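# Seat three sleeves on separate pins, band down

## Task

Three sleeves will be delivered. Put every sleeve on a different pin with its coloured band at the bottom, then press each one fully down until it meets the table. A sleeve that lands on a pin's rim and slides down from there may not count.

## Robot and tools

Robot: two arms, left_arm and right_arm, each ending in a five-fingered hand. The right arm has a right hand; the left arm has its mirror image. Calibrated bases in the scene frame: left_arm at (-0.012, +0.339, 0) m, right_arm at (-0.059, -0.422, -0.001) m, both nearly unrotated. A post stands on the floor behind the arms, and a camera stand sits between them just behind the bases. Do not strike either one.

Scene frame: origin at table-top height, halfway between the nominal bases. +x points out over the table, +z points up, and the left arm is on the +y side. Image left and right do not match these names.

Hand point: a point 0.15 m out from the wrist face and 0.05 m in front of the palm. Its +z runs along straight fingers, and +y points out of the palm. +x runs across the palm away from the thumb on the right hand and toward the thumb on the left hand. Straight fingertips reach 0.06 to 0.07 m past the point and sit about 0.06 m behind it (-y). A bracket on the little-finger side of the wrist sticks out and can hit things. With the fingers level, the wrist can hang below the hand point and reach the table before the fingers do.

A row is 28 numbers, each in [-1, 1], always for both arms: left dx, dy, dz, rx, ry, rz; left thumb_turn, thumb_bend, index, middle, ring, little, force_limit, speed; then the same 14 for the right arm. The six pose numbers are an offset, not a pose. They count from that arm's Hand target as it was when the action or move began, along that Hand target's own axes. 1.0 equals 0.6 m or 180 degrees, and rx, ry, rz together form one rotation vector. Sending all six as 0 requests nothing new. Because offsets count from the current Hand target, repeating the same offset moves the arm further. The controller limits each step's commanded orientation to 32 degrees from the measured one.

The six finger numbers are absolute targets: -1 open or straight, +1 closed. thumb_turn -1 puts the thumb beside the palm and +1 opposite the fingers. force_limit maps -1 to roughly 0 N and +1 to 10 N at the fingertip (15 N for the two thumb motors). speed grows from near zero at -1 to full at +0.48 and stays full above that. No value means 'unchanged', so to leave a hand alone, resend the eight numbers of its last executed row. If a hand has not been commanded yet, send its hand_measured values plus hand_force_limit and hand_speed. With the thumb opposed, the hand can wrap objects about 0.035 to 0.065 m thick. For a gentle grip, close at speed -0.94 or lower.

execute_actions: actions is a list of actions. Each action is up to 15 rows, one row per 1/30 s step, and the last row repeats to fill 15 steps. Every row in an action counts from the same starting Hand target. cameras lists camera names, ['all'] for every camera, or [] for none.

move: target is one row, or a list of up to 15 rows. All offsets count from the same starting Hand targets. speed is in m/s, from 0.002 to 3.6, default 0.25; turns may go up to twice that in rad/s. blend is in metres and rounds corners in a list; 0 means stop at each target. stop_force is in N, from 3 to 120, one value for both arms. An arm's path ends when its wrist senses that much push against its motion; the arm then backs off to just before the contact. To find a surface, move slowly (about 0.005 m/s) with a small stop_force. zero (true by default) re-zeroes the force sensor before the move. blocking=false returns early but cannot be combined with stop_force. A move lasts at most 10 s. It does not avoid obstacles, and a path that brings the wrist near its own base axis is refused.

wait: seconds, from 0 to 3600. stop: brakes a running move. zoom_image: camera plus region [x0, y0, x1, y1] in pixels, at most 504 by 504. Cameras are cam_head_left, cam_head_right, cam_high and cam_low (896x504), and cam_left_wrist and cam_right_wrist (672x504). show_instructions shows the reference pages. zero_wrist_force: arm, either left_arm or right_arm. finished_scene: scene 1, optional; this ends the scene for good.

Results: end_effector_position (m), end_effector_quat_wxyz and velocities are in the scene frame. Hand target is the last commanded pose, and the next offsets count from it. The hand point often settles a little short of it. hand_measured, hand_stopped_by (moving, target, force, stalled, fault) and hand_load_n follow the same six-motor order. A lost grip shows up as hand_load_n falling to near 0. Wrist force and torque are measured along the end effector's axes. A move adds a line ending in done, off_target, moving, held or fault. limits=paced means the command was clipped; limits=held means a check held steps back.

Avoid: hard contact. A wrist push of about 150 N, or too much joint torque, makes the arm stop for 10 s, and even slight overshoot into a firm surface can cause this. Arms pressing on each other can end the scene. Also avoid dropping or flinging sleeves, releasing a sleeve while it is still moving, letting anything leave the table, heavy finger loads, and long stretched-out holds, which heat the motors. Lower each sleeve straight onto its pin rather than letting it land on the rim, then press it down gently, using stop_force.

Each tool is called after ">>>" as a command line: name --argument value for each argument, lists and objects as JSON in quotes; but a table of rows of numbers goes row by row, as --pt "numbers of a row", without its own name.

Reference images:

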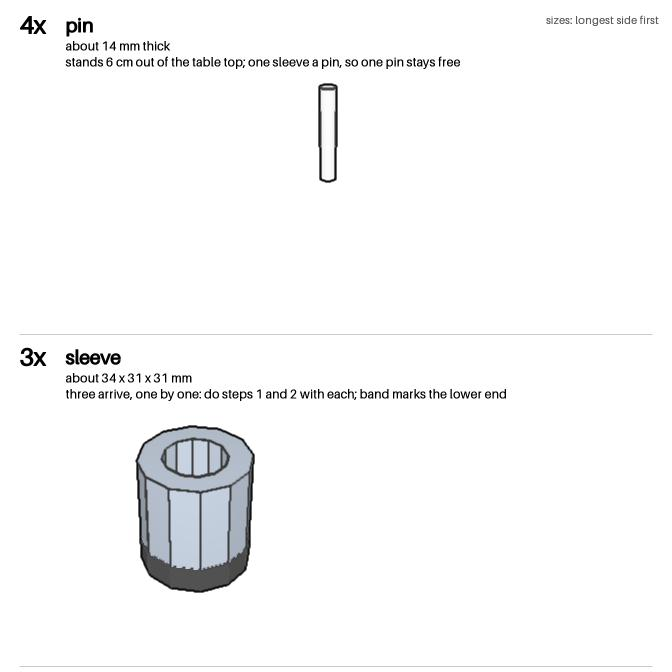

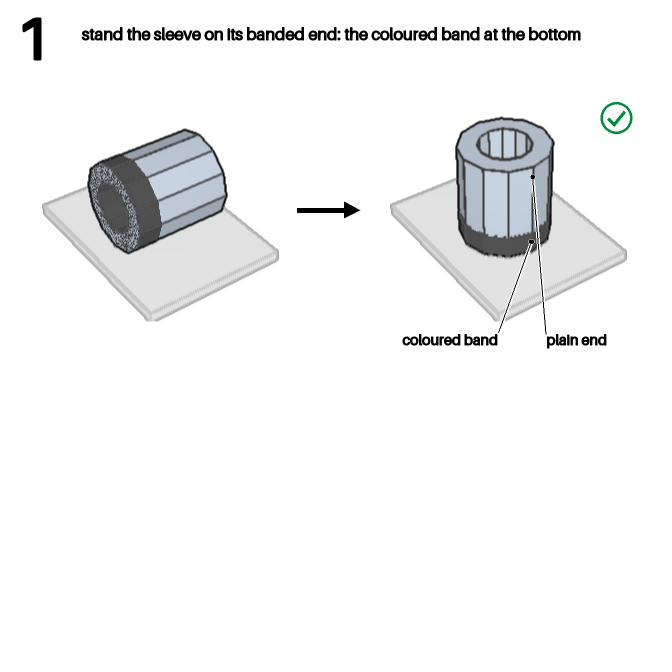

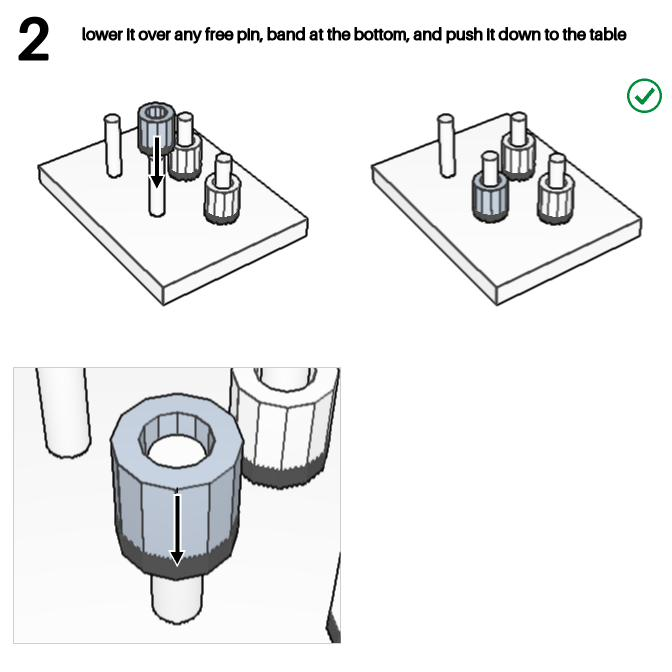

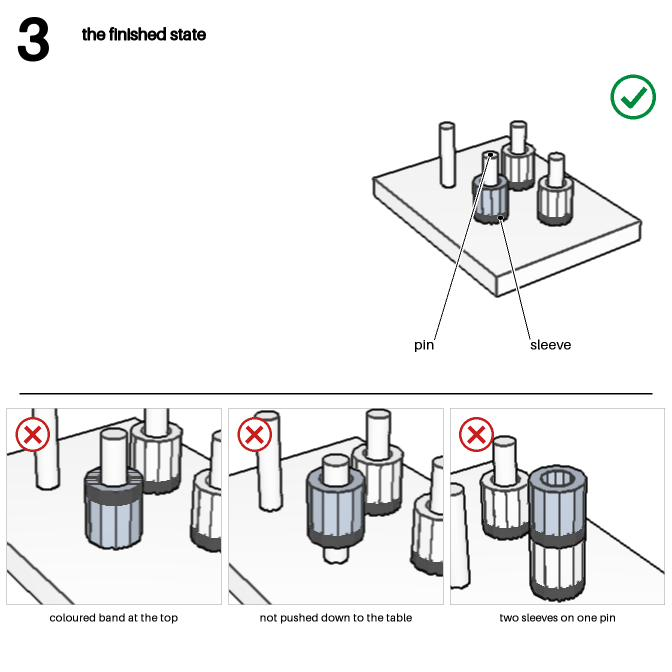

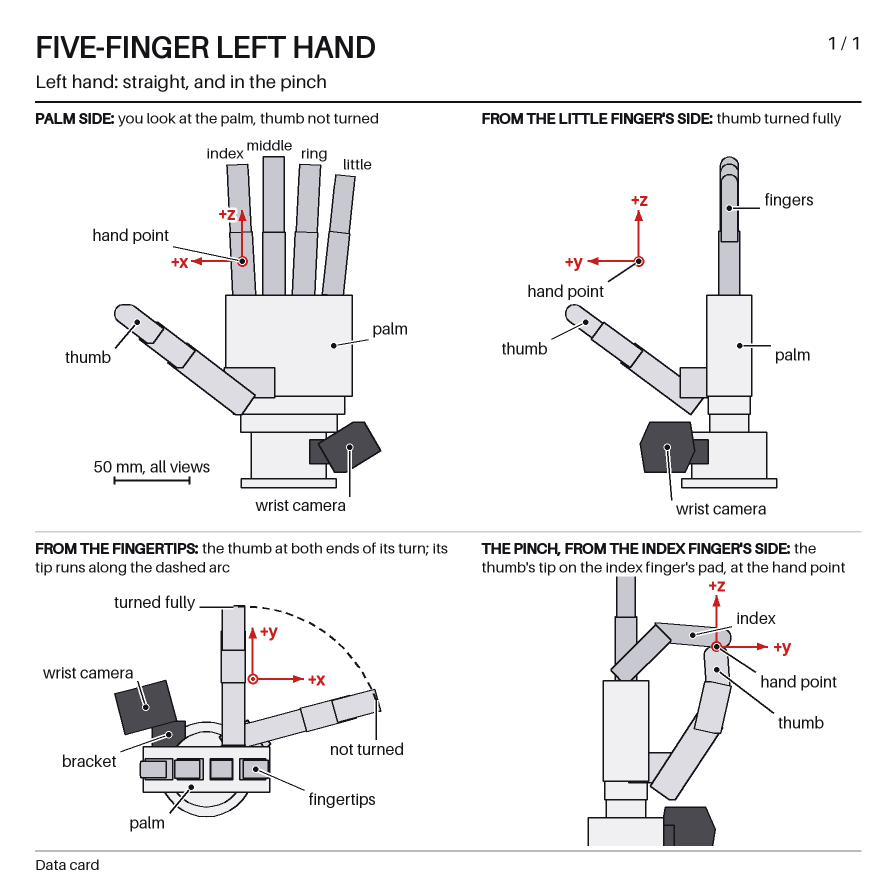

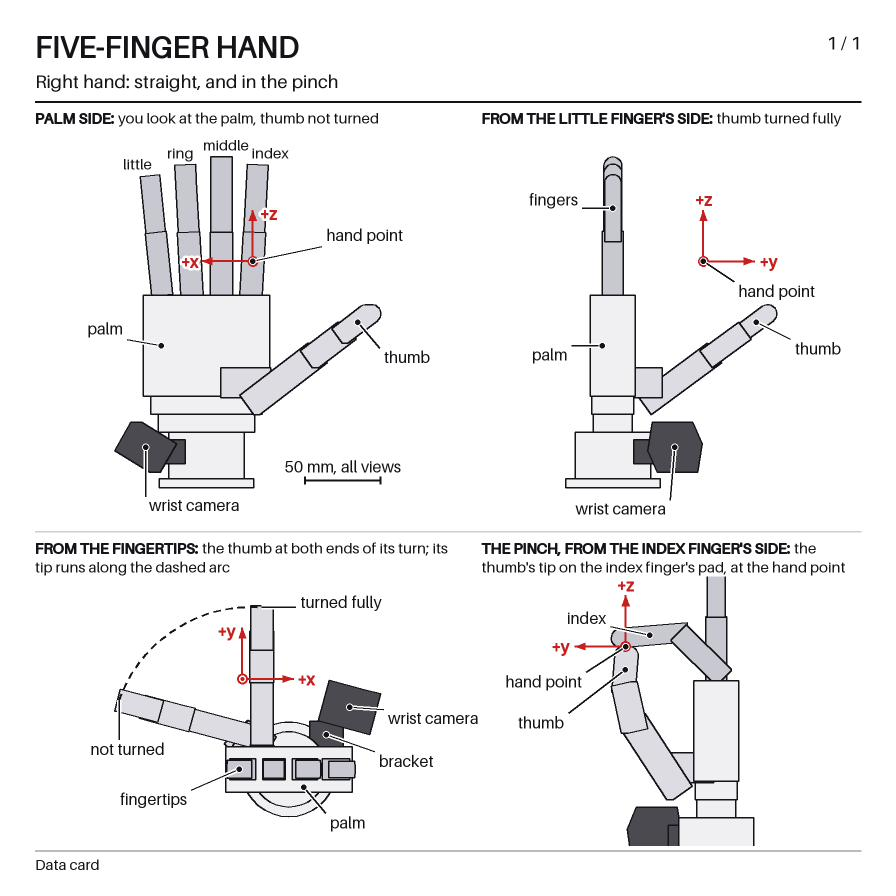

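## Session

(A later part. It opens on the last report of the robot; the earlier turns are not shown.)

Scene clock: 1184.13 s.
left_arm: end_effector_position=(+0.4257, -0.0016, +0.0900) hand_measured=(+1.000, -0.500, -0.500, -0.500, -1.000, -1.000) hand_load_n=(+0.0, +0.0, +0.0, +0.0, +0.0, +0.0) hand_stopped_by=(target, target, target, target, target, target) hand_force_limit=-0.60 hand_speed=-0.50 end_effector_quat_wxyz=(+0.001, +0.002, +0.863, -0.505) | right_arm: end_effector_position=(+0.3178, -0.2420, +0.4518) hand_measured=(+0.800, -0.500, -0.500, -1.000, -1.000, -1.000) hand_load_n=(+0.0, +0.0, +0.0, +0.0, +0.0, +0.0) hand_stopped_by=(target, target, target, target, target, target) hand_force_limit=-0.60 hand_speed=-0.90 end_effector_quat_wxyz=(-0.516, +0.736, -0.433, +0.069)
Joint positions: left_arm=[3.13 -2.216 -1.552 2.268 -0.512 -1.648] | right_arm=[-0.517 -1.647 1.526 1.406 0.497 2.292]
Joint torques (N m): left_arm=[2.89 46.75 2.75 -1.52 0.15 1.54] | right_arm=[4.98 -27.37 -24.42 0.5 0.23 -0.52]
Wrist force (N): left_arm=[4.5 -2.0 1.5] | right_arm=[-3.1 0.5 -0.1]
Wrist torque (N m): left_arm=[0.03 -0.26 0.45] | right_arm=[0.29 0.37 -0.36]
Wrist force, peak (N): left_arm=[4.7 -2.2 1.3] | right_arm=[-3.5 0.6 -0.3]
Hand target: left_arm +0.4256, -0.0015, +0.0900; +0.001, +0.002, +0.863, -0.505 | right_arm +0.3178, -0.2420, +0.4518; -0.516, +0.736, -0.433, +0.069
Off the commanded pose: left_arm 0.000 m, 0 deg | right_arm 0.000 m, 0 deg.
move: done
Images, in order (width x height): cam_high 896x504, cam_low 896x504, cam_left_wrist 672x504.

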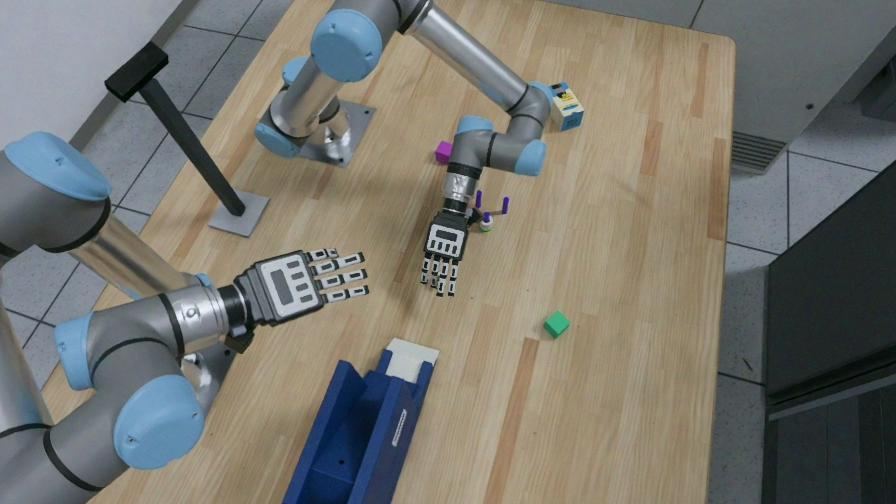

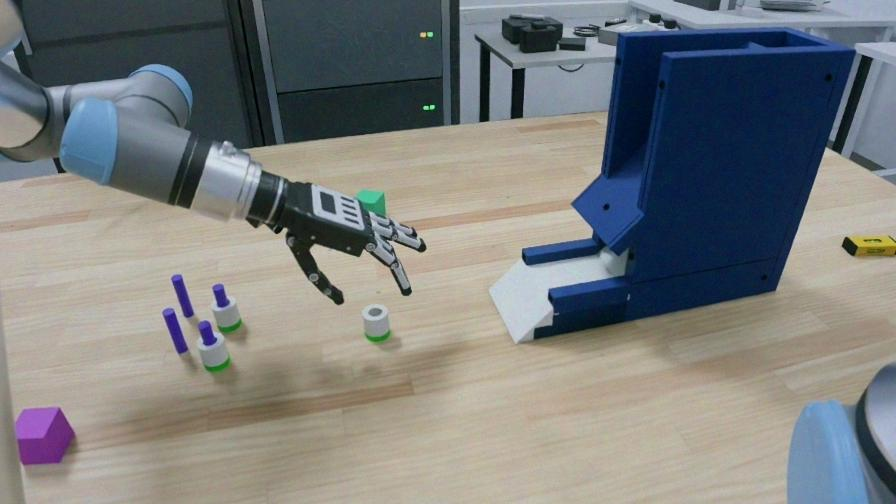

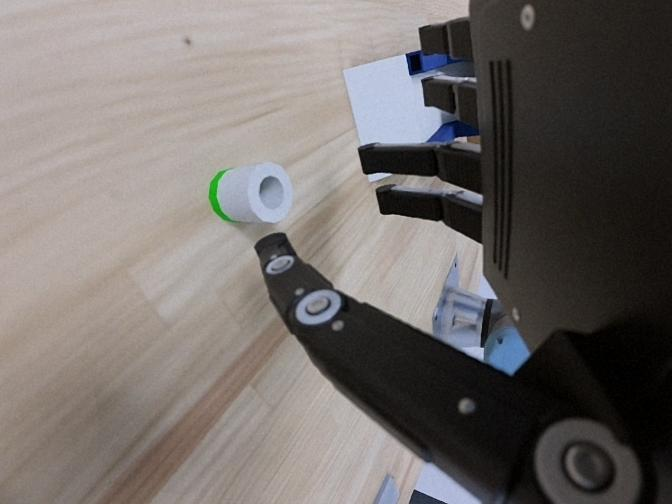

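>>> move --target '[-0.0183,0.0436,0.0245,0,0,0,1,-0.5,-0.5,-0.5,-1,-1,-0.6,-0.5,0,0,0,0,0,0,0.8,-0.5,-0.5,-1,-1,-1,-0.6,-0.9]' --speed 0.08 --cameras '["cam_low","cam_high","cam_left_wrist"]'

>>> zoom_image --camera "cam_high" --region '[410, 240, 480, 310]'

>>> zoom_image --camera "cam_low" --region '[300, 220, 460, 360]'

Scene clock: 1193.83 s.
left_arm: end_effector_position=(+0.4369, -0.0016, +0.0600) hand_measured=(+1.000, -0.500, -0.500, -0.500, -1.000, -1.000) hand_load_n=(+0.0, +0.0, +0.0, +0.0, +0.0, +0.0) hand_stopped_by=(target, target, target, target, target, target) hand_force_limit=-0.60 hand_speed=-0.50 end_effector_quat_wxyz=(+0.001, +0.002, +0.863, -0.505) end_effector_velocity=(-0.001, +0.000, +0.002) end_effector_angular_velocity=(+0.000, +0.002, -0.001) | right_arm: end_effector_position=(+0.3178, -0.2420, +0.4518) hand_measured=(+0.800, -0.500, -0.500, -1.000, -1.000, -1.000) hand_load_n=(+0.0, +0.0, +0.0, +0.0, +0.0, +0.0) hand_stopped_by=(target, target, target, target, target, target) hand_force_limit=-0.60 hand_speed=-0.90 end_effector_quat_wxyz=(-0.516, +0.736, -0.433, +0.069)
Joint positions: left_arm=[3.131 -2.28 -1.531 2.309 -0.512 -1.646] | right_arm=[-0.517 -1.647 1.526 1.406 0.497 2.292]
Joint velocities: left_arm=[0 0.004 -0.002 -0.006 0 0.002] | right_arm=[within noise]
Joint torques (N m): left_arm=[1.8 53.61 3.23 -4.95 2.05 -1.04] | right_arm=[4.9 -27.25 -24.56 0.47 0.15 -0.75]
Wrist force (N): left_arm=[4.2 -2.0 1.5] | right_arm=[-3.1 0.7 -0.1]
Wrist torque (N m): left_arm=[0.03 -0.23 0.29] | right_arm=[0.33 0.36 -0.36]
Wrist force, peak (N): left_arm=[4.5 -2.9 1.0] | right_arm=[-3.6 0.5 -0.3]
Hand target: left_arm +0.4367, -0.0016, +0.0600; +0.001, +0.002, +0.863, -0.505 | right_arm +0.3178, -0.2420, +0.4518; -0.516, +0.736, -0.433, +0.069
Off the commanded pose: left_arm 0.000 m, 0 deg | right_arm 0.000 m, 0 deg.
move: done
Images, in order (width x height): cam_high 896x504, cam_low 896x504, cam_left_wrist 672x504.

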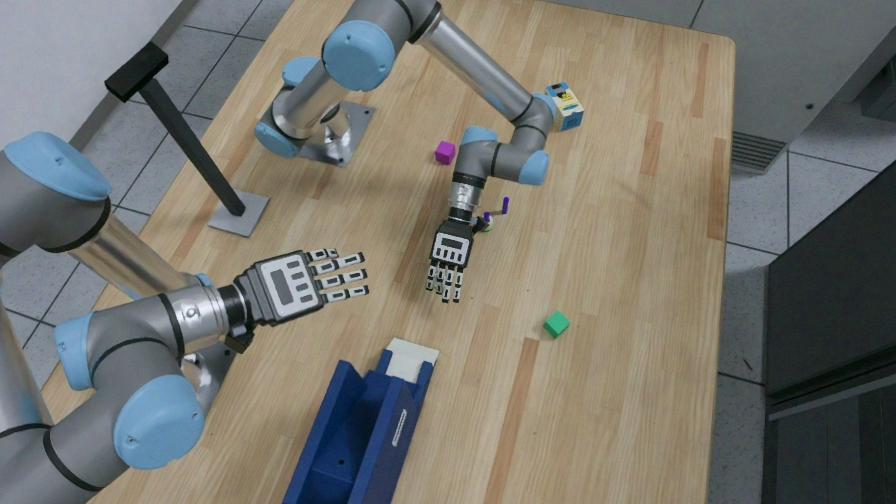

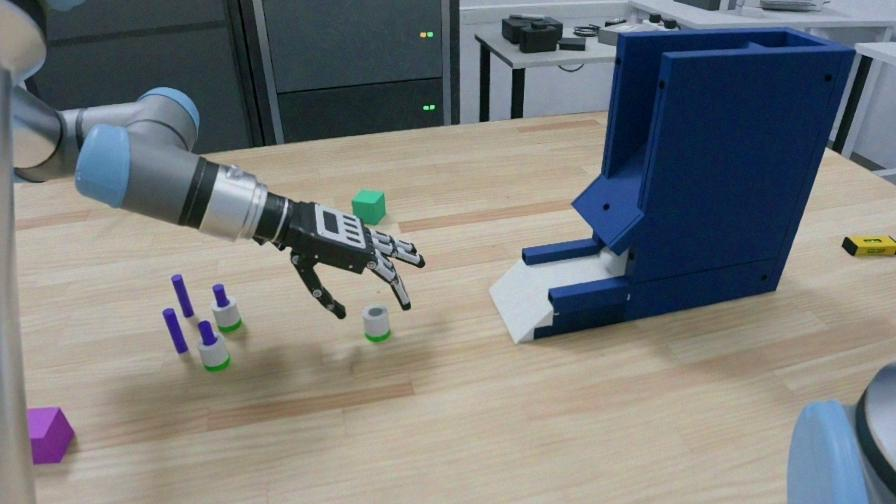

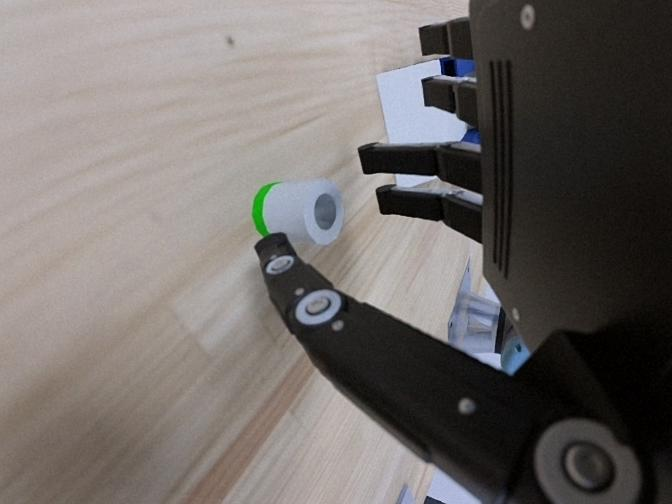

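Scaled by 7.200 from the camera's image (finer frame: 1280x720).

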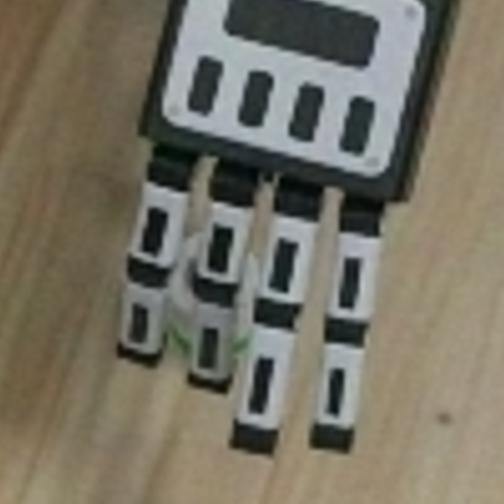

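Scaled by 3.150 from the camera's image (finer frame: 1280x720).

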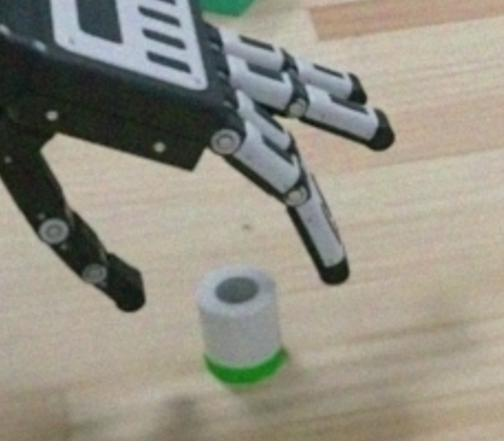

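>>> move --pt "0.0058 -0.0064 0.0115 0 0 0 1 -0.5 -0.5 -0.5 -1 -1 -0.6 -0.5 0 0 0 0 0 0 0.8 -0.5 -0.5 -1 -1 -1 -0.6 -0.9" --pt "0.0058 0.0328 0.0335 0 0 0 1 -0.5 -0.5 -0.5 -1 -1 -0.6 -0.5 0 0 0 0 0 0 0.8 -0.5 -0.5 -1 -1 -1 -0.6 -0.9" --speed 0.04 --cameras '["cam_low","cam_high","cam_left_wrist"]'

>>> zoom_image --camera "cam_high" --region '[410, 250, 470, 310]'

>>> zoom_image --camera "cam_low" --region '[300, 220, 460, 360]'

Scene clock: 1200.50 s.
left_arm: end_effector_position=(+0.4333, -0.0095, +0.0328) hand_measured=(+1.000, -0.500, -0.500, -0.500, -1.000, -1.000) hand_load_n=(+0.0, +0.0, +0.0, -0.5, +0.0, +0.0) hand_stopped_by=(target, target, target, target, target, target) hand_force_limit=-0.60 hand_speed=-0.50 end_effector_quat_wxyz=(+0.001, +0.002, +0.863, -0.505) end_effector_velocity=(-0.001, -0.001, +0.003) end_effector_angular_velocity=(-0.001, +0.004, -0.001) | right_arm: end_effector_position=(+0.3178, -0.2420, +0.4518) hand_measured=(+0.800, -0.500, -0.500, -1.000, -1.000, -1.000) hand_load_n=(+0.0, +0.0, +0.0, +0.0, +0.0, +0.0) hand_stopped_by=(target, target, target, target, target, target) hand_force_limit=-0.60 hand_speed=-0.90 end_effector_quat_wxyz=(-0.516, +0.736, -0.433, +0.069)
Joint positions: left_arm=[3.114 -2.314 -1.545 2.387 -0.514 -1.68] | right_arm=[-0.517 -1.647 1.526 1.406 0.497 2.292]
Joint velocities: left_arm=[-0.001 0.004 -0.001 -0.006 0.001 -0.001] | right_arm=[within noise]
Joint torques (N m): left_arm=[7.4 56.45 12.3 -5.23 2.33 -2.24] | right_arm=[4.36 -26.98 -24.69 0.42 0.07 -0.89]
Wrist force (N): left_arm=[4.1 -1.8 1.3] | right_arm=[-2.9 0.8 -0.3]
Wrist torque (N m): left_arm=[0.07 -0.20 0.29] | right_arm=[0.36 0.36 -0.35]
Wrist force, peak (N): left_arm=[4.6 -2.1 1.5] | right_arm=[-3.7 0.5 -0.2]
Hand target: left_arm +0.4333, -0.0095, +0.0330; +0.001, +0.002, +0.863, -0.505 | right_arm +0.3178, -0.2420, +0.4518; -0.516, +0.736, -0.433, +0.069
Off the commanded pose: left_arm 0.000 m, 0 deg | right_arm 0.000 m, 0 deg.
move: done
Images, in order (width x height): cam_high 896x504, cam_low 896x504, cam_left_wrist 672x504.

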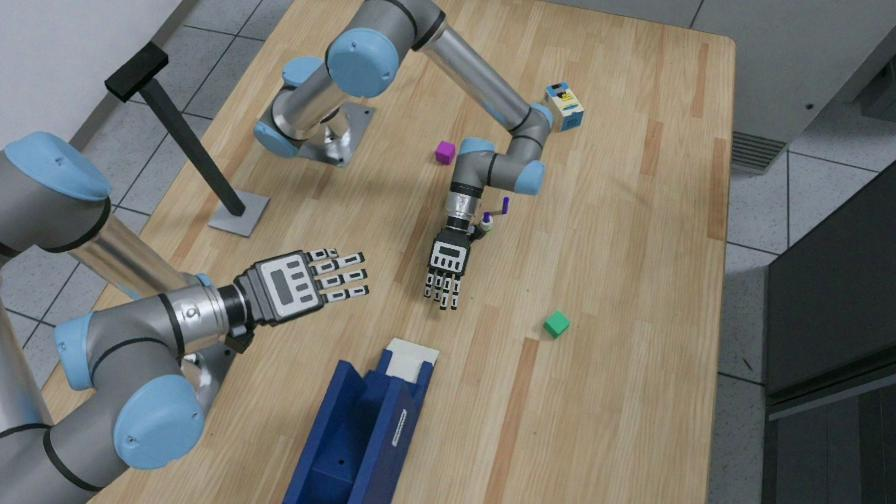

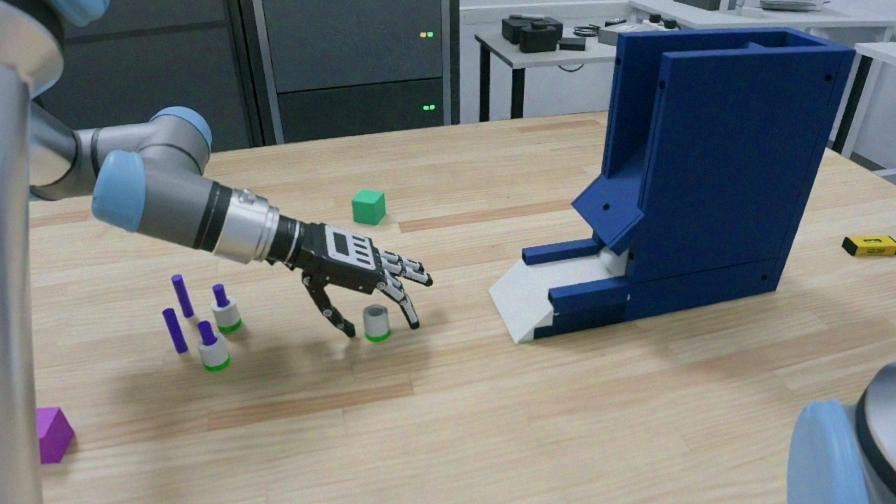

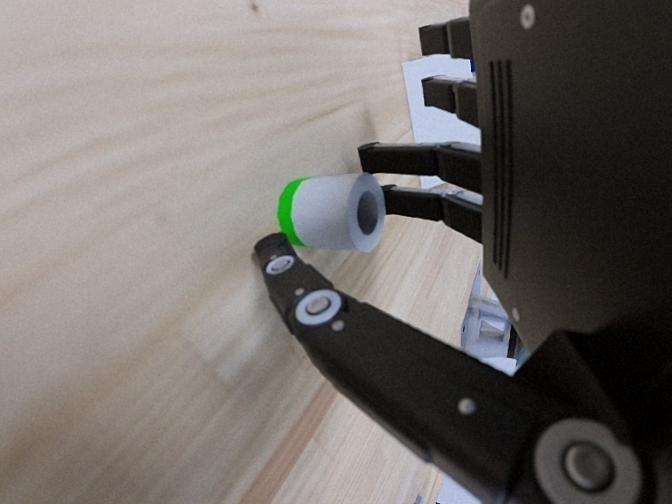

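Scaled by 8.400 from the camera's image (finer frame: 1280x720).

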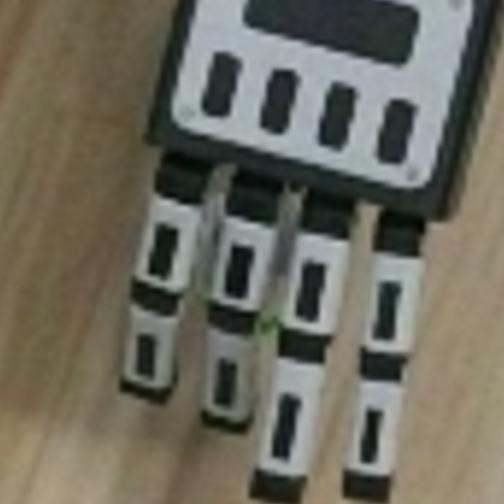

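Scaled by 3.150 from the camera's image (finer frame: 1280x720).

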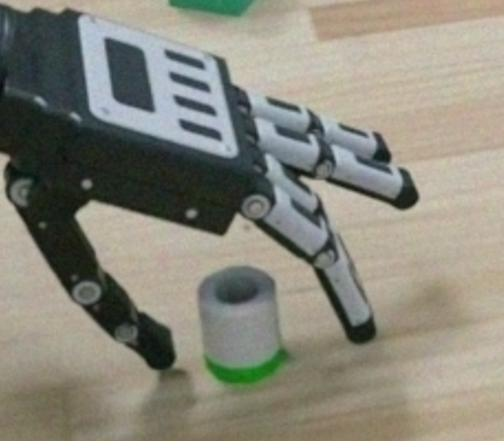

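>>> move --target '[0,0.0033,-0.0058,0,0,0,1,-0.5,-0.5,-0.5,-1,-1,-0.5,-0.88,0,0,0,0,0,0,0.8,-0.5,-0.5,-1,-1,-1,-0.6,-0.9]' --speed 0.02

>>> move --target '[0,0,0,0,0,0,1,-0.5,-0.26,-0.26,-1,-1,-0.5,-0.88,0,0,0,0,0,0,0.8,-0.5,-0.5,-1,-1,-1,-0.6,-0.9]' --speed 0.02

>>> move --target '[0,0,0,0,0,0,1,0.3,-0.26,-0.26,-1,-1,-0.5,-0.92,0,0,0,0,0,0,0.8,-0.5,-0.5,-1,-1,-1,-0.6,-0.9]' --speed 0.02 --cameras '["cam_low","cam_high","cam_left_wrist"]'

>>> zoom_image --camera "cam_low" --region '[300, 220, 460, 360]'

Scene clock: 1207.23 s.
left_arm: end_effector_position=(+0.4332, -0.0054, +0.0331) hand_measured=(+1.000, -0.500, -0.500, -0.500, -1.000, -1.000) hand_load_n=(+0.0, +0.5, +0.0, +0.0, +0.0, +0.0) hand_stopped_by=(target, target, target, target, target, target) hand_force_limit=-0.50 hand_speed=-0.88 end_effector_quat_wxyz=(+0.001, +0.002, +0.863, -0.505) end_effector_velocity=(-0.001, +0.000, -0.001) end_effector_angular_velocity=(+0.000, +0.005, +0.003) | right_arm: end_effector_position=(+0.3178, -0.2420, +0.4518) hand_measured=(+0.800, -0.500, -0.500, -1.000, -1.000, -1.000) hand_load_n=(+0.0, +0.0, +0.0, +0.0, +0.0, +0.0) hand_stopped_by=(target, target, target, target, target, target) hand_force_limit=-0.60 hand_speed=-0.90 end_effector_quat_wxyz=(-0.516, +0.736, -0.433, +0.069)
Joint positions: left_arm=[3.123 -2.314 -1.549 2.376 -0.513 -1.663] | right_arm=[-0.517 -1.647 1.526 1.406 0.497 2.292]
Joint velocities: left_arm=[-0.001 -0.001 -0.001 0.003 0 -0.007] | right_arm=[within noise]
Joint torques (N m): left_arm=[-6.85 32.54 15.15 -0.13 2.63 -2.23] | right_arm=[4.59 -26.82 -24.1 0.51 0.07 -1.04]
Wrist force (N): left_arm=[4.3 -1.6 1.4] | right_arm=[-3.1 0.5 -0.3]
Wrist torque (N m): left_arm=[0.09 -0.22 0.36] | right_arm=[0.32 0.38 -0.37]
Wrist force, peak (N): left_arm=[4.5 -1.9 1.3] | right_arm=[-3.5 0.7 -0.4]
Hand target: left_arm +0.4333, -0.0055, +0.0330; +0.001, +0.002, +0.863, -0.505 | right_arm +0.3178, -0.2420, +0.4518; -0.516, +0.736, -0.433, +0.069
Off the commanded pose: left_arm 0.000 m, 0 deg | right_arm 0.000 m, 0 deg.
move: done

Scene clock: 1208.23 s.
left_arm: end_effector_position=(+0.4333, -0.0055, +0.0330) hand_measured=(+1.000, -0.500, -0.260, -0.260, -1.000, -1.000) hand_load_n=(+0.0, +0.0, +0.0, +0.5, +0.0, +0.0) hand_stopped_by=(target, target, target, target, target, target) hand_force_limit=-0.50 hand_speed=-0.88 end_effector_quat_wxyz=(+0.001, +0.002, +0.863, -0.505) | right_arm: end_effector_position=(+0.3178, -0.2420, +0.4518) hand_measured=(+0.800, -0.500, -0.500, -1.000, -1.000, -1.000) hand_load_n=(+0.0, +0.0, +0.0, +0.0, +0.0, +0.0) hand_stopped_by=(target, target, target, target, target, target) hand_force_limit=-0.60 hand_speed=-0.90 end_effector_quat_wxyz=(-0.516, +0.736, -0.433, +0.069)
Joint positions: left_arm=[3.122 -2.314 -1.549 2.376 -0.513 -1.663] | right_arm=[-0.517 -1.647 1.526 1.406 0.497 2.292]
Joint torques (N m): left_arm=[-7.43 29.61 25.17 0.26 0.38 -2.31] | right_arm=[4.87 -27.28 -24.09 0.45 0.01 -1.09]
Wrist force (N): left_arm=[4.2 -1.9 1.7] | right_arm=[-3.3 0.8 -0.3]
Wrist torque (N m): left_arm=[0.02 -0.22 0.39] | right_arm=[0.36 0.42 -0.37]
Wrist force, peak (N): left_arm=[4.4 -1.9 1.4] | right_arm=[-3.6 0.7 -0.3]
Hand target: left_arm +0.4333, -0.0055, +0.0330; +0.001, +0.002, +0.863, -0.505 | right_arm +0.3178, -0.2420, +0.4518; -0.516, +0.736, -0.433, +0.069
Off the commanded pose: left_arm 0.000 m, 0 deg | right_arm 0.000 m, 0 deg.
move: done

Scene clock: 1212.60 s.
left_arm: end_effector_position=(+0.4333, -0.0055, +0.0330) hand_measured=(+1.000, -0.026, -0.260, -0.260, -1.000, -1.000) hand_load_n=(+0.5, +3.5, +0.0, +3.0, +0.0, +0.0) hand_stopped_by=(target, force, target, target, target, target) hand_force_limit=-0.50 hand_speed=-0.92 end_effector_quat_wxyz=(+0.001, +0.002, +0.863, -0.505) | right_arm: end_effector_position=(+0.3178, -0.2420, +0.4518) hand_measured=(+0.800, -0.500, -0.500, -1.000, -1.000, -1.000) hand_load_n=(+0.0, +0.0, +0.0, +0.0, +0.0, -0.5) hand_stopped_by=(target, target, target, target, target, target) hand_force_limit=-0.60 hand_speed=-0.90 end_effector_quat_wxyz=(-0.516, +0.736, -0.433, +0.069)
Joint positions: left_arm=[3.122 -2.314 -1.549 2.376 -0.513 -1.663] | right_arm=[-0.517 -1.647 1.526 1.406 0.497 2.292]
Joint torques (N m): left_arm=[-8.32 31 25.02 0.24 0.3 -1.73] | right_arm=[4.58 -26.33 -24.42 0.47 0.01 -1.08]
Wrist force (N): left_arm=[4.1 -1.5 1.7] | right_arm=[-3.2 0.5 -0.1]
Wrist torque (N m): left_arm=[0.06 -0.19 0.37] | right_arm=[0.29 0.39 -0.37]
Wrist force, peak (N): left_arm=[4.5 -1.9 1.4] | right_arm=[-3.7 0.6 -0.1]
Hand target: left_arm +0.4333, -0.0055, +0.0330; +0.001, +0.002, +0.863, -0.505 | right_arm +0.3178, -0.2420, +0.4518; -0.516, +0.736, -0.433, +0.069
Off the commanded pose: left_arm 0.000 m, 0 deg | right_arm 0.000 m, 0 deg.
move: done
Images, in order (width x height): cam_high 896x504, cam_low 896x504, cam_left_wrist 672x504.

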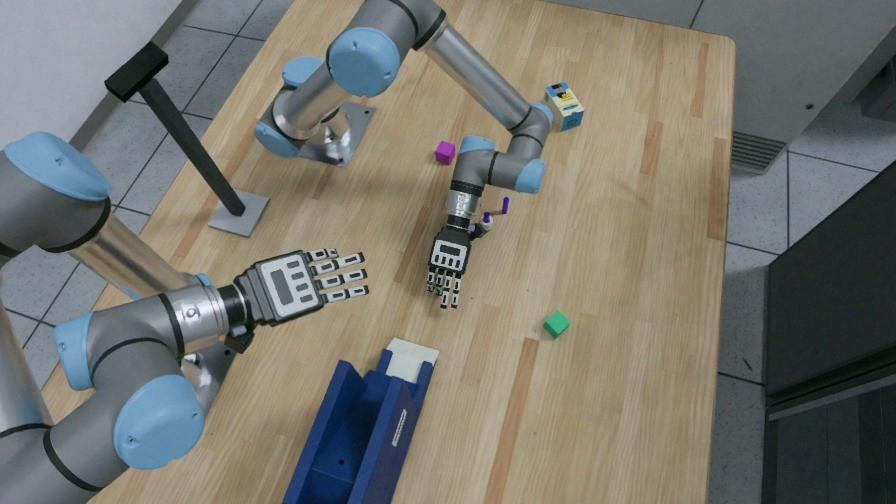

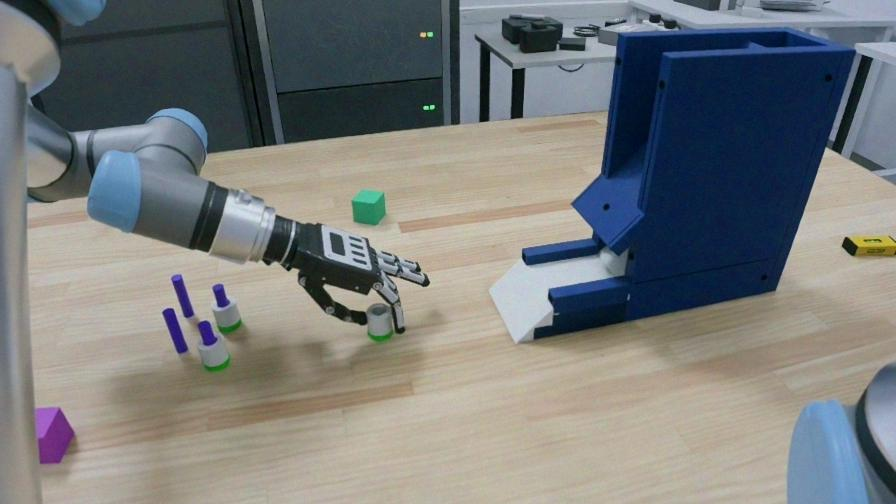

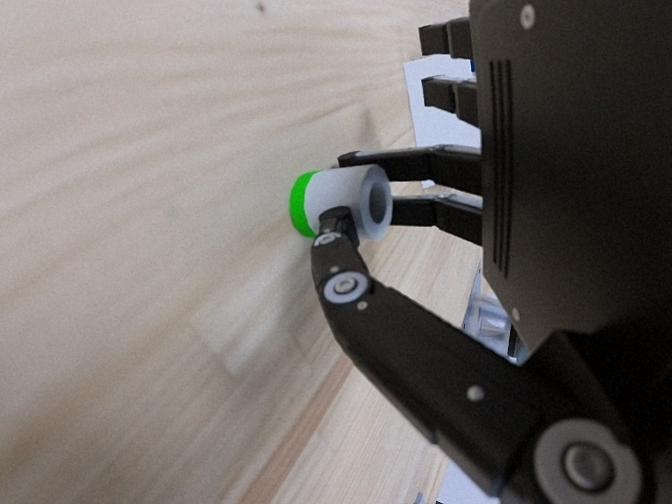

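Scaled by 3.150 from the camera's image (finer frame: 1280x720).

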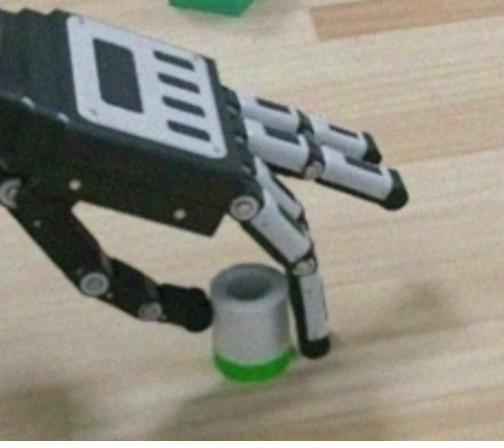

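>>> move --target '[0,0,0,0,0,0,1,-0.3,-0.36,-0.36,-1,-1,-0.5,-0.88,0,0,0,0,0,0,0.8,-0.5,-0.5,-1,-1,-1,-0.6,-0.9]' --speed 0.05

>>> move --target '[-0.0042,0,0,0,0,0,1,-0.3,-0.36,-0.36,-1,-1,-0.5,-0.88,0,0,0,0,0,0,0.8,-0.5,-0.5,-1,-1,-1,-0.6,-0.9]' --speed 0.02

>>> move --target '[0,0,0,0,0,0,1,-0.3,-0.26,-0.26,-1,-1,-0.5,-0.88,0,0,0,0,0,0,0.8,-0.5,-0.5,-1,-1,-1,-0.6,-0.9]' --speed 0.02

>>> move --target '[0,0,0,0,0,0,1,0.3,-0.26,-0.26,-1,-1,-0.5,-0.92,0,0,0,0,0,0,0.8,-0.5,-0.5,-1,-1,-1,-0.6,-0.9]' --speed 0.05

Scene clock: 1218.03 s.
left_arm: end_effector_position=(+0.4333, -0.0055, +0.0330) hand_measured=(+1.000, -0.300, -0.360, -0.360, -1.000, -1.000) hand_load_n=(-0.5, +0.0, +0.0, +0.0, +0.0, +0.0) hand_stopped_by=(target, target, target, target, target, target) hand_force_limit=-0.50 hand_speed=-0.88 end_effector_quat_wxyz=(+0.001, +0.002, +0.863, -0.505) | right_arm: end_effector_position=(+0.3178, -0.2420, +0.4518) hand_measured=(+0.800, -0.500, -0.500, -1.000, -1.000, -1.000) hand_load_n=(+0.0, +0.0, +0.0, +0.0, +0.0, +0.0) hand_stopped_by=(target, target, target, target, target, target) hand_force_limit=-0.60 hand_speed=-0.90 end_effector_quat_wxyz=(-0.516, +0.736, -0.433, +0.069)
Joint positions: left_arm=[3.122 -2.314 -1.549 2.376 -0.513 -1.663] | right_arm=[-0.517 -1.647 1.526 1.406 0.497 2.292]
Joint torques (N m): left_arm=[-6.34 31 24.3 -0.38 0.54 -1.17] | right_arm=[5.01 -26.82 -24.09 0.45 -0.01 -1.28]
Wrist force (N): left_arm=[4.4 -1.9 1.4] | right_arm=[-3.0 0.6 -0.3]
Wrist torque (N m): left_arm=[0.05 -0.24 0.40] | right_arm=[0.33 0.36 -0.36]
Wrist force, peak (N): left_arm=[4.4 -1.9 1.4] | right_arm=[-3.5 0.9 -0.3]
Hand target: left_arm +0.4333, -0.0055, +0.0330; +0.001, +0.002, +0.863, -0.505 | right_arm +0.3178, -0.2420, +0.4518; -0.516, +0.736, -0.433, +0.069
Off the commanded pose: left_arm 0.000 m, 0 deg | right_arm 0.000 m, 0 deg.
move: done

Scene clock: 1218.53 s.
left_arm: end_effector_position=(+0.4358, -0.0055, +0.0329) hand_measured=(+1.000, -0.300, -0.360, -0.360, -1.000, -1.000) hand_load_n=(+0.0, +0.0, +0.0, +0.0, +0.0, +0.0) hand_stopped_by=(target, target, target, target, target, target) hand_force_limit=-0.50 hand_speed=-0.88 end_effector_quat_wxyz=(+0.001, +0.002, +0.863, -0.505) | right_arm: end_effector_position=(+0.3178, -0.2420, +0.4518) hand_measured=(+0.800, -0.500, -0.500, -1.000, -1.000, -1.000) hand_load_n=(+0.0, +0.0, +0.0, +0.0, +0.0, +0.0) hand_stopped_by=(target, target, target, target, target, target) hand_force_limit=-0.60 hand_speed=-0.90 end_effector_quat_wxyz=(-0.516, +0.736, -0.433, +0.069)
Joint positions: left_arm=[3.123 -2.319 -1.54 2.371 -0.513 -1.663] | right_arm=[-0.517 -1.647 1.526 1.406 0.497 2.292]
Joint torques (N m): left_arm=[5.47 54.87 1.83 -0.32 1.15 1.88] | right_arm=[4.88 -26.7 -24.03 0.49 -0.02 -1.27]
Wrist force (N): left_arm=[4.4 -2.0 1.4] | right_arm=[-3.2 0.8 -0.2]
Wrist torque (N m): left_arm=[0.03 -0.25 0.35] | right_arm=[0.35 0.39 -0.36]
Wrist force, peak (N): left_arm=[4.4 -2.0 1.4] | right_arm=[-3.4 0.4 -0.3]
Hand target: left_arm +0.4358, -0.0055, +0.0330; +0.001, +0.002, +0.863, -0.505 | right_arm +0.3178, -0.2420, +0.4518; -0.516, +0.736, -0.433, +0.069
Off the commanded pose: left_arm 0.000 m, 0 deg | right_arm 0.000 m, 0 deg.
move: done

Scene clock: 1219.10 s.
left_arm: end_effector_position=(+0.4358, -0.0055, +0.0330) hand_measured=(+1.000, -0.300, -0.260, -0.260, -1.000, -1.000) hand_load_n=(+0.0, +0.0, +0.0, +0.0, +0.0, +0.0) hand_stopped_by=(target, target, target, target, target, target) hand_force_limit=-0.50 hand_speed=-0.88 end_effector_quat_wxyz=(+0.001, +0.002, +0.863, -0.505) | right_arm: end_effector_position=(+0.3178, -0.2420, +0.4518) hand_measured=(+0.800, -0.500, -0.500, -1.000, -1.000, -1.000) hand_load_n=(+0.0, +0.0, +0.0, +0.0, +0.0, +0.0) hand_stopped_by=(target, target, target, target, target, target) hand_force_limit=-0.60 hand_speed=-0.90 end_effector_quat_wxyz=(-0.516, +0.736, -0.433, +0.069)
Joint positions: left_arm=[3.123 -2.319 -1.54 2.372 -0.513 -1.663] | right_arm=[-0.517 -1.647 1.526 1.406 0.497 2.292]
Joint torques (N m): left_arm=[8.44 56.15 1.95 0.43 1.88 1.79] | right_arm=[4.66 -27.02 -24.26 0.48 -0.01 -1.34]
Wrist force (N): left_arm=[4.0 -1.9 1.3] | right_arm=[-3.1 0.7 -0.1]
Wrist torque (N m): left_arm=[0.06 -0.19 0.32] | right_arm=[0.34 0.36 -0.36]
Wrist force, peak (N): left_arm=[4.3 -1.9 1.4] | right_arm=[-3.4 0.4 -0.4]
Hand target: left_arm +0.4358, -0.0055, +0.0330; +0.001, +0.002, +0.863, -0.505 | right_arm +0.3178, -0.2420, +0.4518; -0.516, +0.736, -0.433, +0.069
Off the commanded pose: left_arm 0.000 m, 0 deg | right_arm 0.000 m, 0 deg.
move: done

Scene clock: 1221.90 s.
left_arm: end_effector_position=(+0.4358, -0.0055, +0.0330) hand_measured=(+1.000, -0.006, -0.260, -0.260, -1.000, -1.000) hand_load_n=(+0.5, +3.5, +1.0, +2.0, +0.0, +0.0) hand_stopped_by=(target, force, target, target, target, target) hand_force_limit=-0.50 hand_speed=-0.92 end_effector_quat_wxyz=(+0.001, +0.002, +0.863, -0.505) | right_arm: end_effector_position=(+0.3178, -0.2420, +0.4518) hand_measured=(+0.800, -0.500, -0.500, -1.000, -1.000, -1.000) hand_load_n=(+0.0, +0.0, +0.0, +0.0, +0.0, +0.0) hand_stopped_by=(target, target, target, target, target, target) hand_force_limit=-0.60 hand_speed=-0.90 end_effector_quat_wxyz=(-0.516, +0.736, -0.433, +0.069)
Joint positions: left_arm=[3.123 -2.319 -1.54 2.372 -0.513 -1.663] | right_arm=[-0.517 -1.647 1.526 1.406 0.497 2.292]
Joint torques (N m): left_arm=[7.86 54.86 0.61 0.06 2.75 1.19] | right_arm=[4.95 -26.85 -24.2 0.42 -0.01 -1.45]
Wrist force (N): left_arm=[4.3 -1.8 1.6] | right_arm=[-3.3 0.6 -0.2]
Wrist torque (N m): left_arm=[0.03 -0.23 0.34] | right_arm=[0.33 0.41 -0.37]
Wrist force, peak (N): left_arm=[4.4 -1.8 1.5] | right_arm=[-3.5 0.5 -0.6]
Hand target: left_arm +0.4358, -0.0055, +0.0330; +0.001, +0.002, +0.863, -0.505 | right_arm +0.3178, -0.2420, +0.4518; -0.516, +0.736, -0.433, +0.069
Off the commanded pose: left_arm 0.000 m, 0 deg | right_arm 0.000 m, 0 deg.
move: done

>>> move --target '[0,0,0,0,0,0,1,0.3,-0.15,-0.26,-1,-1,-0.5,-0.95,0,0,0,0,0,0,0.8,-0.5,-0.5,-1,-1,-1,-0.6,-0.9]' --speed 0.05

>>> move --target '[0,-0.0581,-0.0326,0,0,0,1,0.3,-0.15,-0.26,-1,-1,-0.5,-0.95,0,0,0,0,0,0,0.8,-0.5,-0.5,-1,-1,-1,-0.6,-0.9]' --speed 0.04 --cameras '["cam_low","cam_left_wrist"]'

>>> zoom_image --camera "cam_low" --region '[300, 200, 460, 340]'

Scene clock: 1226.33 s.
left_arm: end_effector_position=(+0.4358, -0.0055, +0.0330) hand_measured=(+1.000, -0.006, -0.248, -0.260, -1.000, -1.000) hand_load_n=(+0.0, +5.0, +3.0, +1.5, +0.0, +0.0) hand_stopped_by=(target, force, force, target, target, target) hand_force_limit=-0.50 hand_speed=-0.95 end_effector_quat_wxyz=(+0.001, +0.002, +0.863, -0.505) | right_arm: end_effector_position=(+0.3178, -0.2420, +0.4518) hand_measured=(+0.800, -0.500, -0.500, -1.000, -1.000, -1.000) hand_load_n=(+0.0, +0.0, +0.0, +0.0, +0.0, +0.0) hand_stopped_by=(target, target, target, target, target, target) hand_force_limit=-0.60 hand_speed=-0.90 end_effector_quat_wxyz=(-0.516, +0.736, -0.433, +0.069)
Joint positions: left_arm=[3.123 -2.319 -1.54 2.372 -0.513 -1.663] | right_arm=[-0.517 -1.647 1.526 1.406 0.497 2.292]
Joint torques (N m): left_arm=[6.64 55.77 1.78 0.37 2.94 0.04] | right_arm=[4.3 -27.28 -24.44 0.44 -0.07 -1.43]
Wrist force (N): left_arm=[4.1 -1.6 1.6] | right_arm=[-3.3 0.7 -0.4]
Wrist torque (N m): left_arm=[0.07 -0.19 0.32] | right_arm=[0.34 0.42 -0.37]
Wrist force, peak (N): left_arm=[4.3 -1.7 1.8] | right_arm=[-3.5 0.6 -0.4]
Hand target: left_arm +0.4358, -0.0055, +0.0330; +0.001, +0.002, +0.863, -0.505 | right_arm +0.3178, -0.2420, +0.4518; -0.516, +0.736, -0.433, +0.069
Off the commanded pose: left_arm 0.000 m, 0 deg | right_arm 0.000 m, 0 deg.
move: done

Scene clock: 1227.63 s.
left_arm: end_effector_position=(+0.4358, -0.0055, +0.0732) hand_measured=(+1.000, -0.006, -0.248, -0.260, -1.000, -1.000) hand_load_n=(+0.0, +4.5, +3.0, +1.5, +0.0, +0.0) hand_stopped_by=(target, force, force, target, target, target) hand_force_limit=-0.50 hand_speed=-0.95 end_effector_quat_wxyz=(+0.001, +0.002, +0.863, -0.505) end_effector_velocity=(+0.001, +0.000, -0.002) end_effector_angular_velocity=(+0.000, -0.003, +0.000) | right_arm: end_effector_position=(+0.3178, -0.2420, +0.4518) hand_measured=(+0.800, -0.500, -0.500, -1.000, -1.000, -1.000) hand_load_n=(+0.0, +0.0, +0.0, +0.0, +0.0, +0.0) hand_stopped_by=(target, target, target, target, target, target) hand_force_limit=-0.60 hand_speed=-0.90 end_effector_quat_wxyz=(-0.516, +0.736, -0.433, +0.069)
Joint positions: left_arm=[3.123 -2.259 -1.523 2.295 -0.513 -1.663] | right_arm=[-0.517 -1.647 1.526 1.406 0.497 2.292]
Joint velocities: left_arm=[0 -0.002 0 0.005 0 0] | right_arm=[within noise]
Joint torques (N m): left_arm=[6.88 29.57 9.06 0.36 2.85 0.51] | right_arm=[4.71 -26.32 -24.21 0.43 0 -1.42]
Wrist force (N): left_arm=[4.3 -1.7 1.9] | right_arm=[-3.2 0.4 -0.4]
Wrist torque (N m): left_arm=[0.04 -0.23 0.33] | right_arm=[0.30 0.39 -0.37]
Wrist force, peak (N): left_arm=[4.3 -2.0 1.6] | right_arm=[-3.4 0.7 -0.1]
Hand target: left_arm +0.4357, -0.0055, +0.0730; +0.001, +0.002, +0.863, -0.505 | right_arm +0.3178, -0.2420, +0.4518; -0.516, +0.736, -0.433, +0.069
Off the commanded pose: left_arm 0.000 m, 0 deg | right_arm 0.000 m, 0 deg.
move: done

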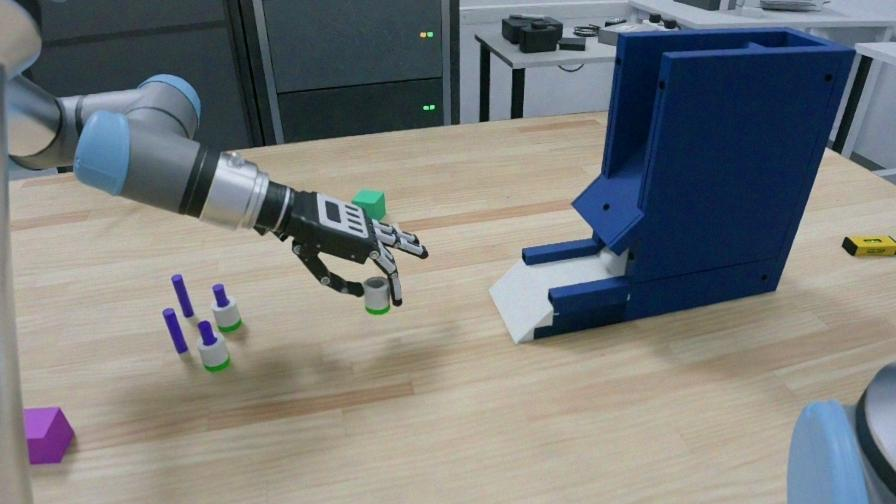

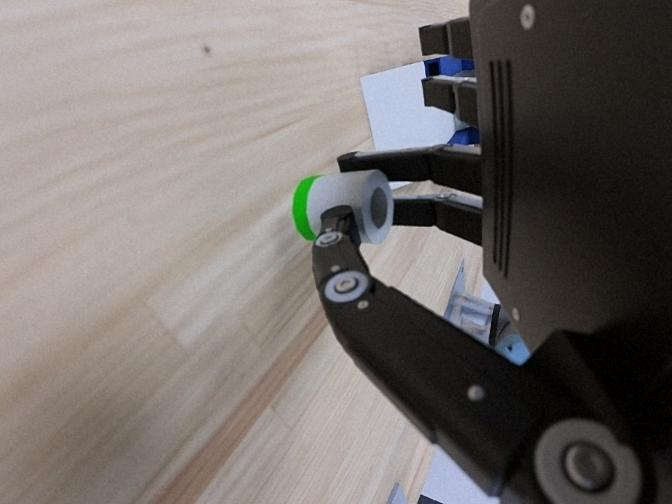

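Scaled by 3.150 from the camera's image (finer frame: 1280x720).

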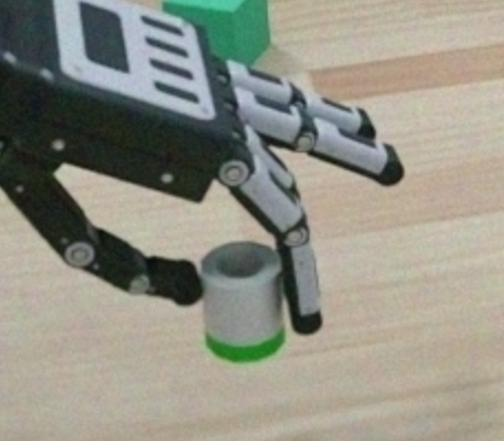

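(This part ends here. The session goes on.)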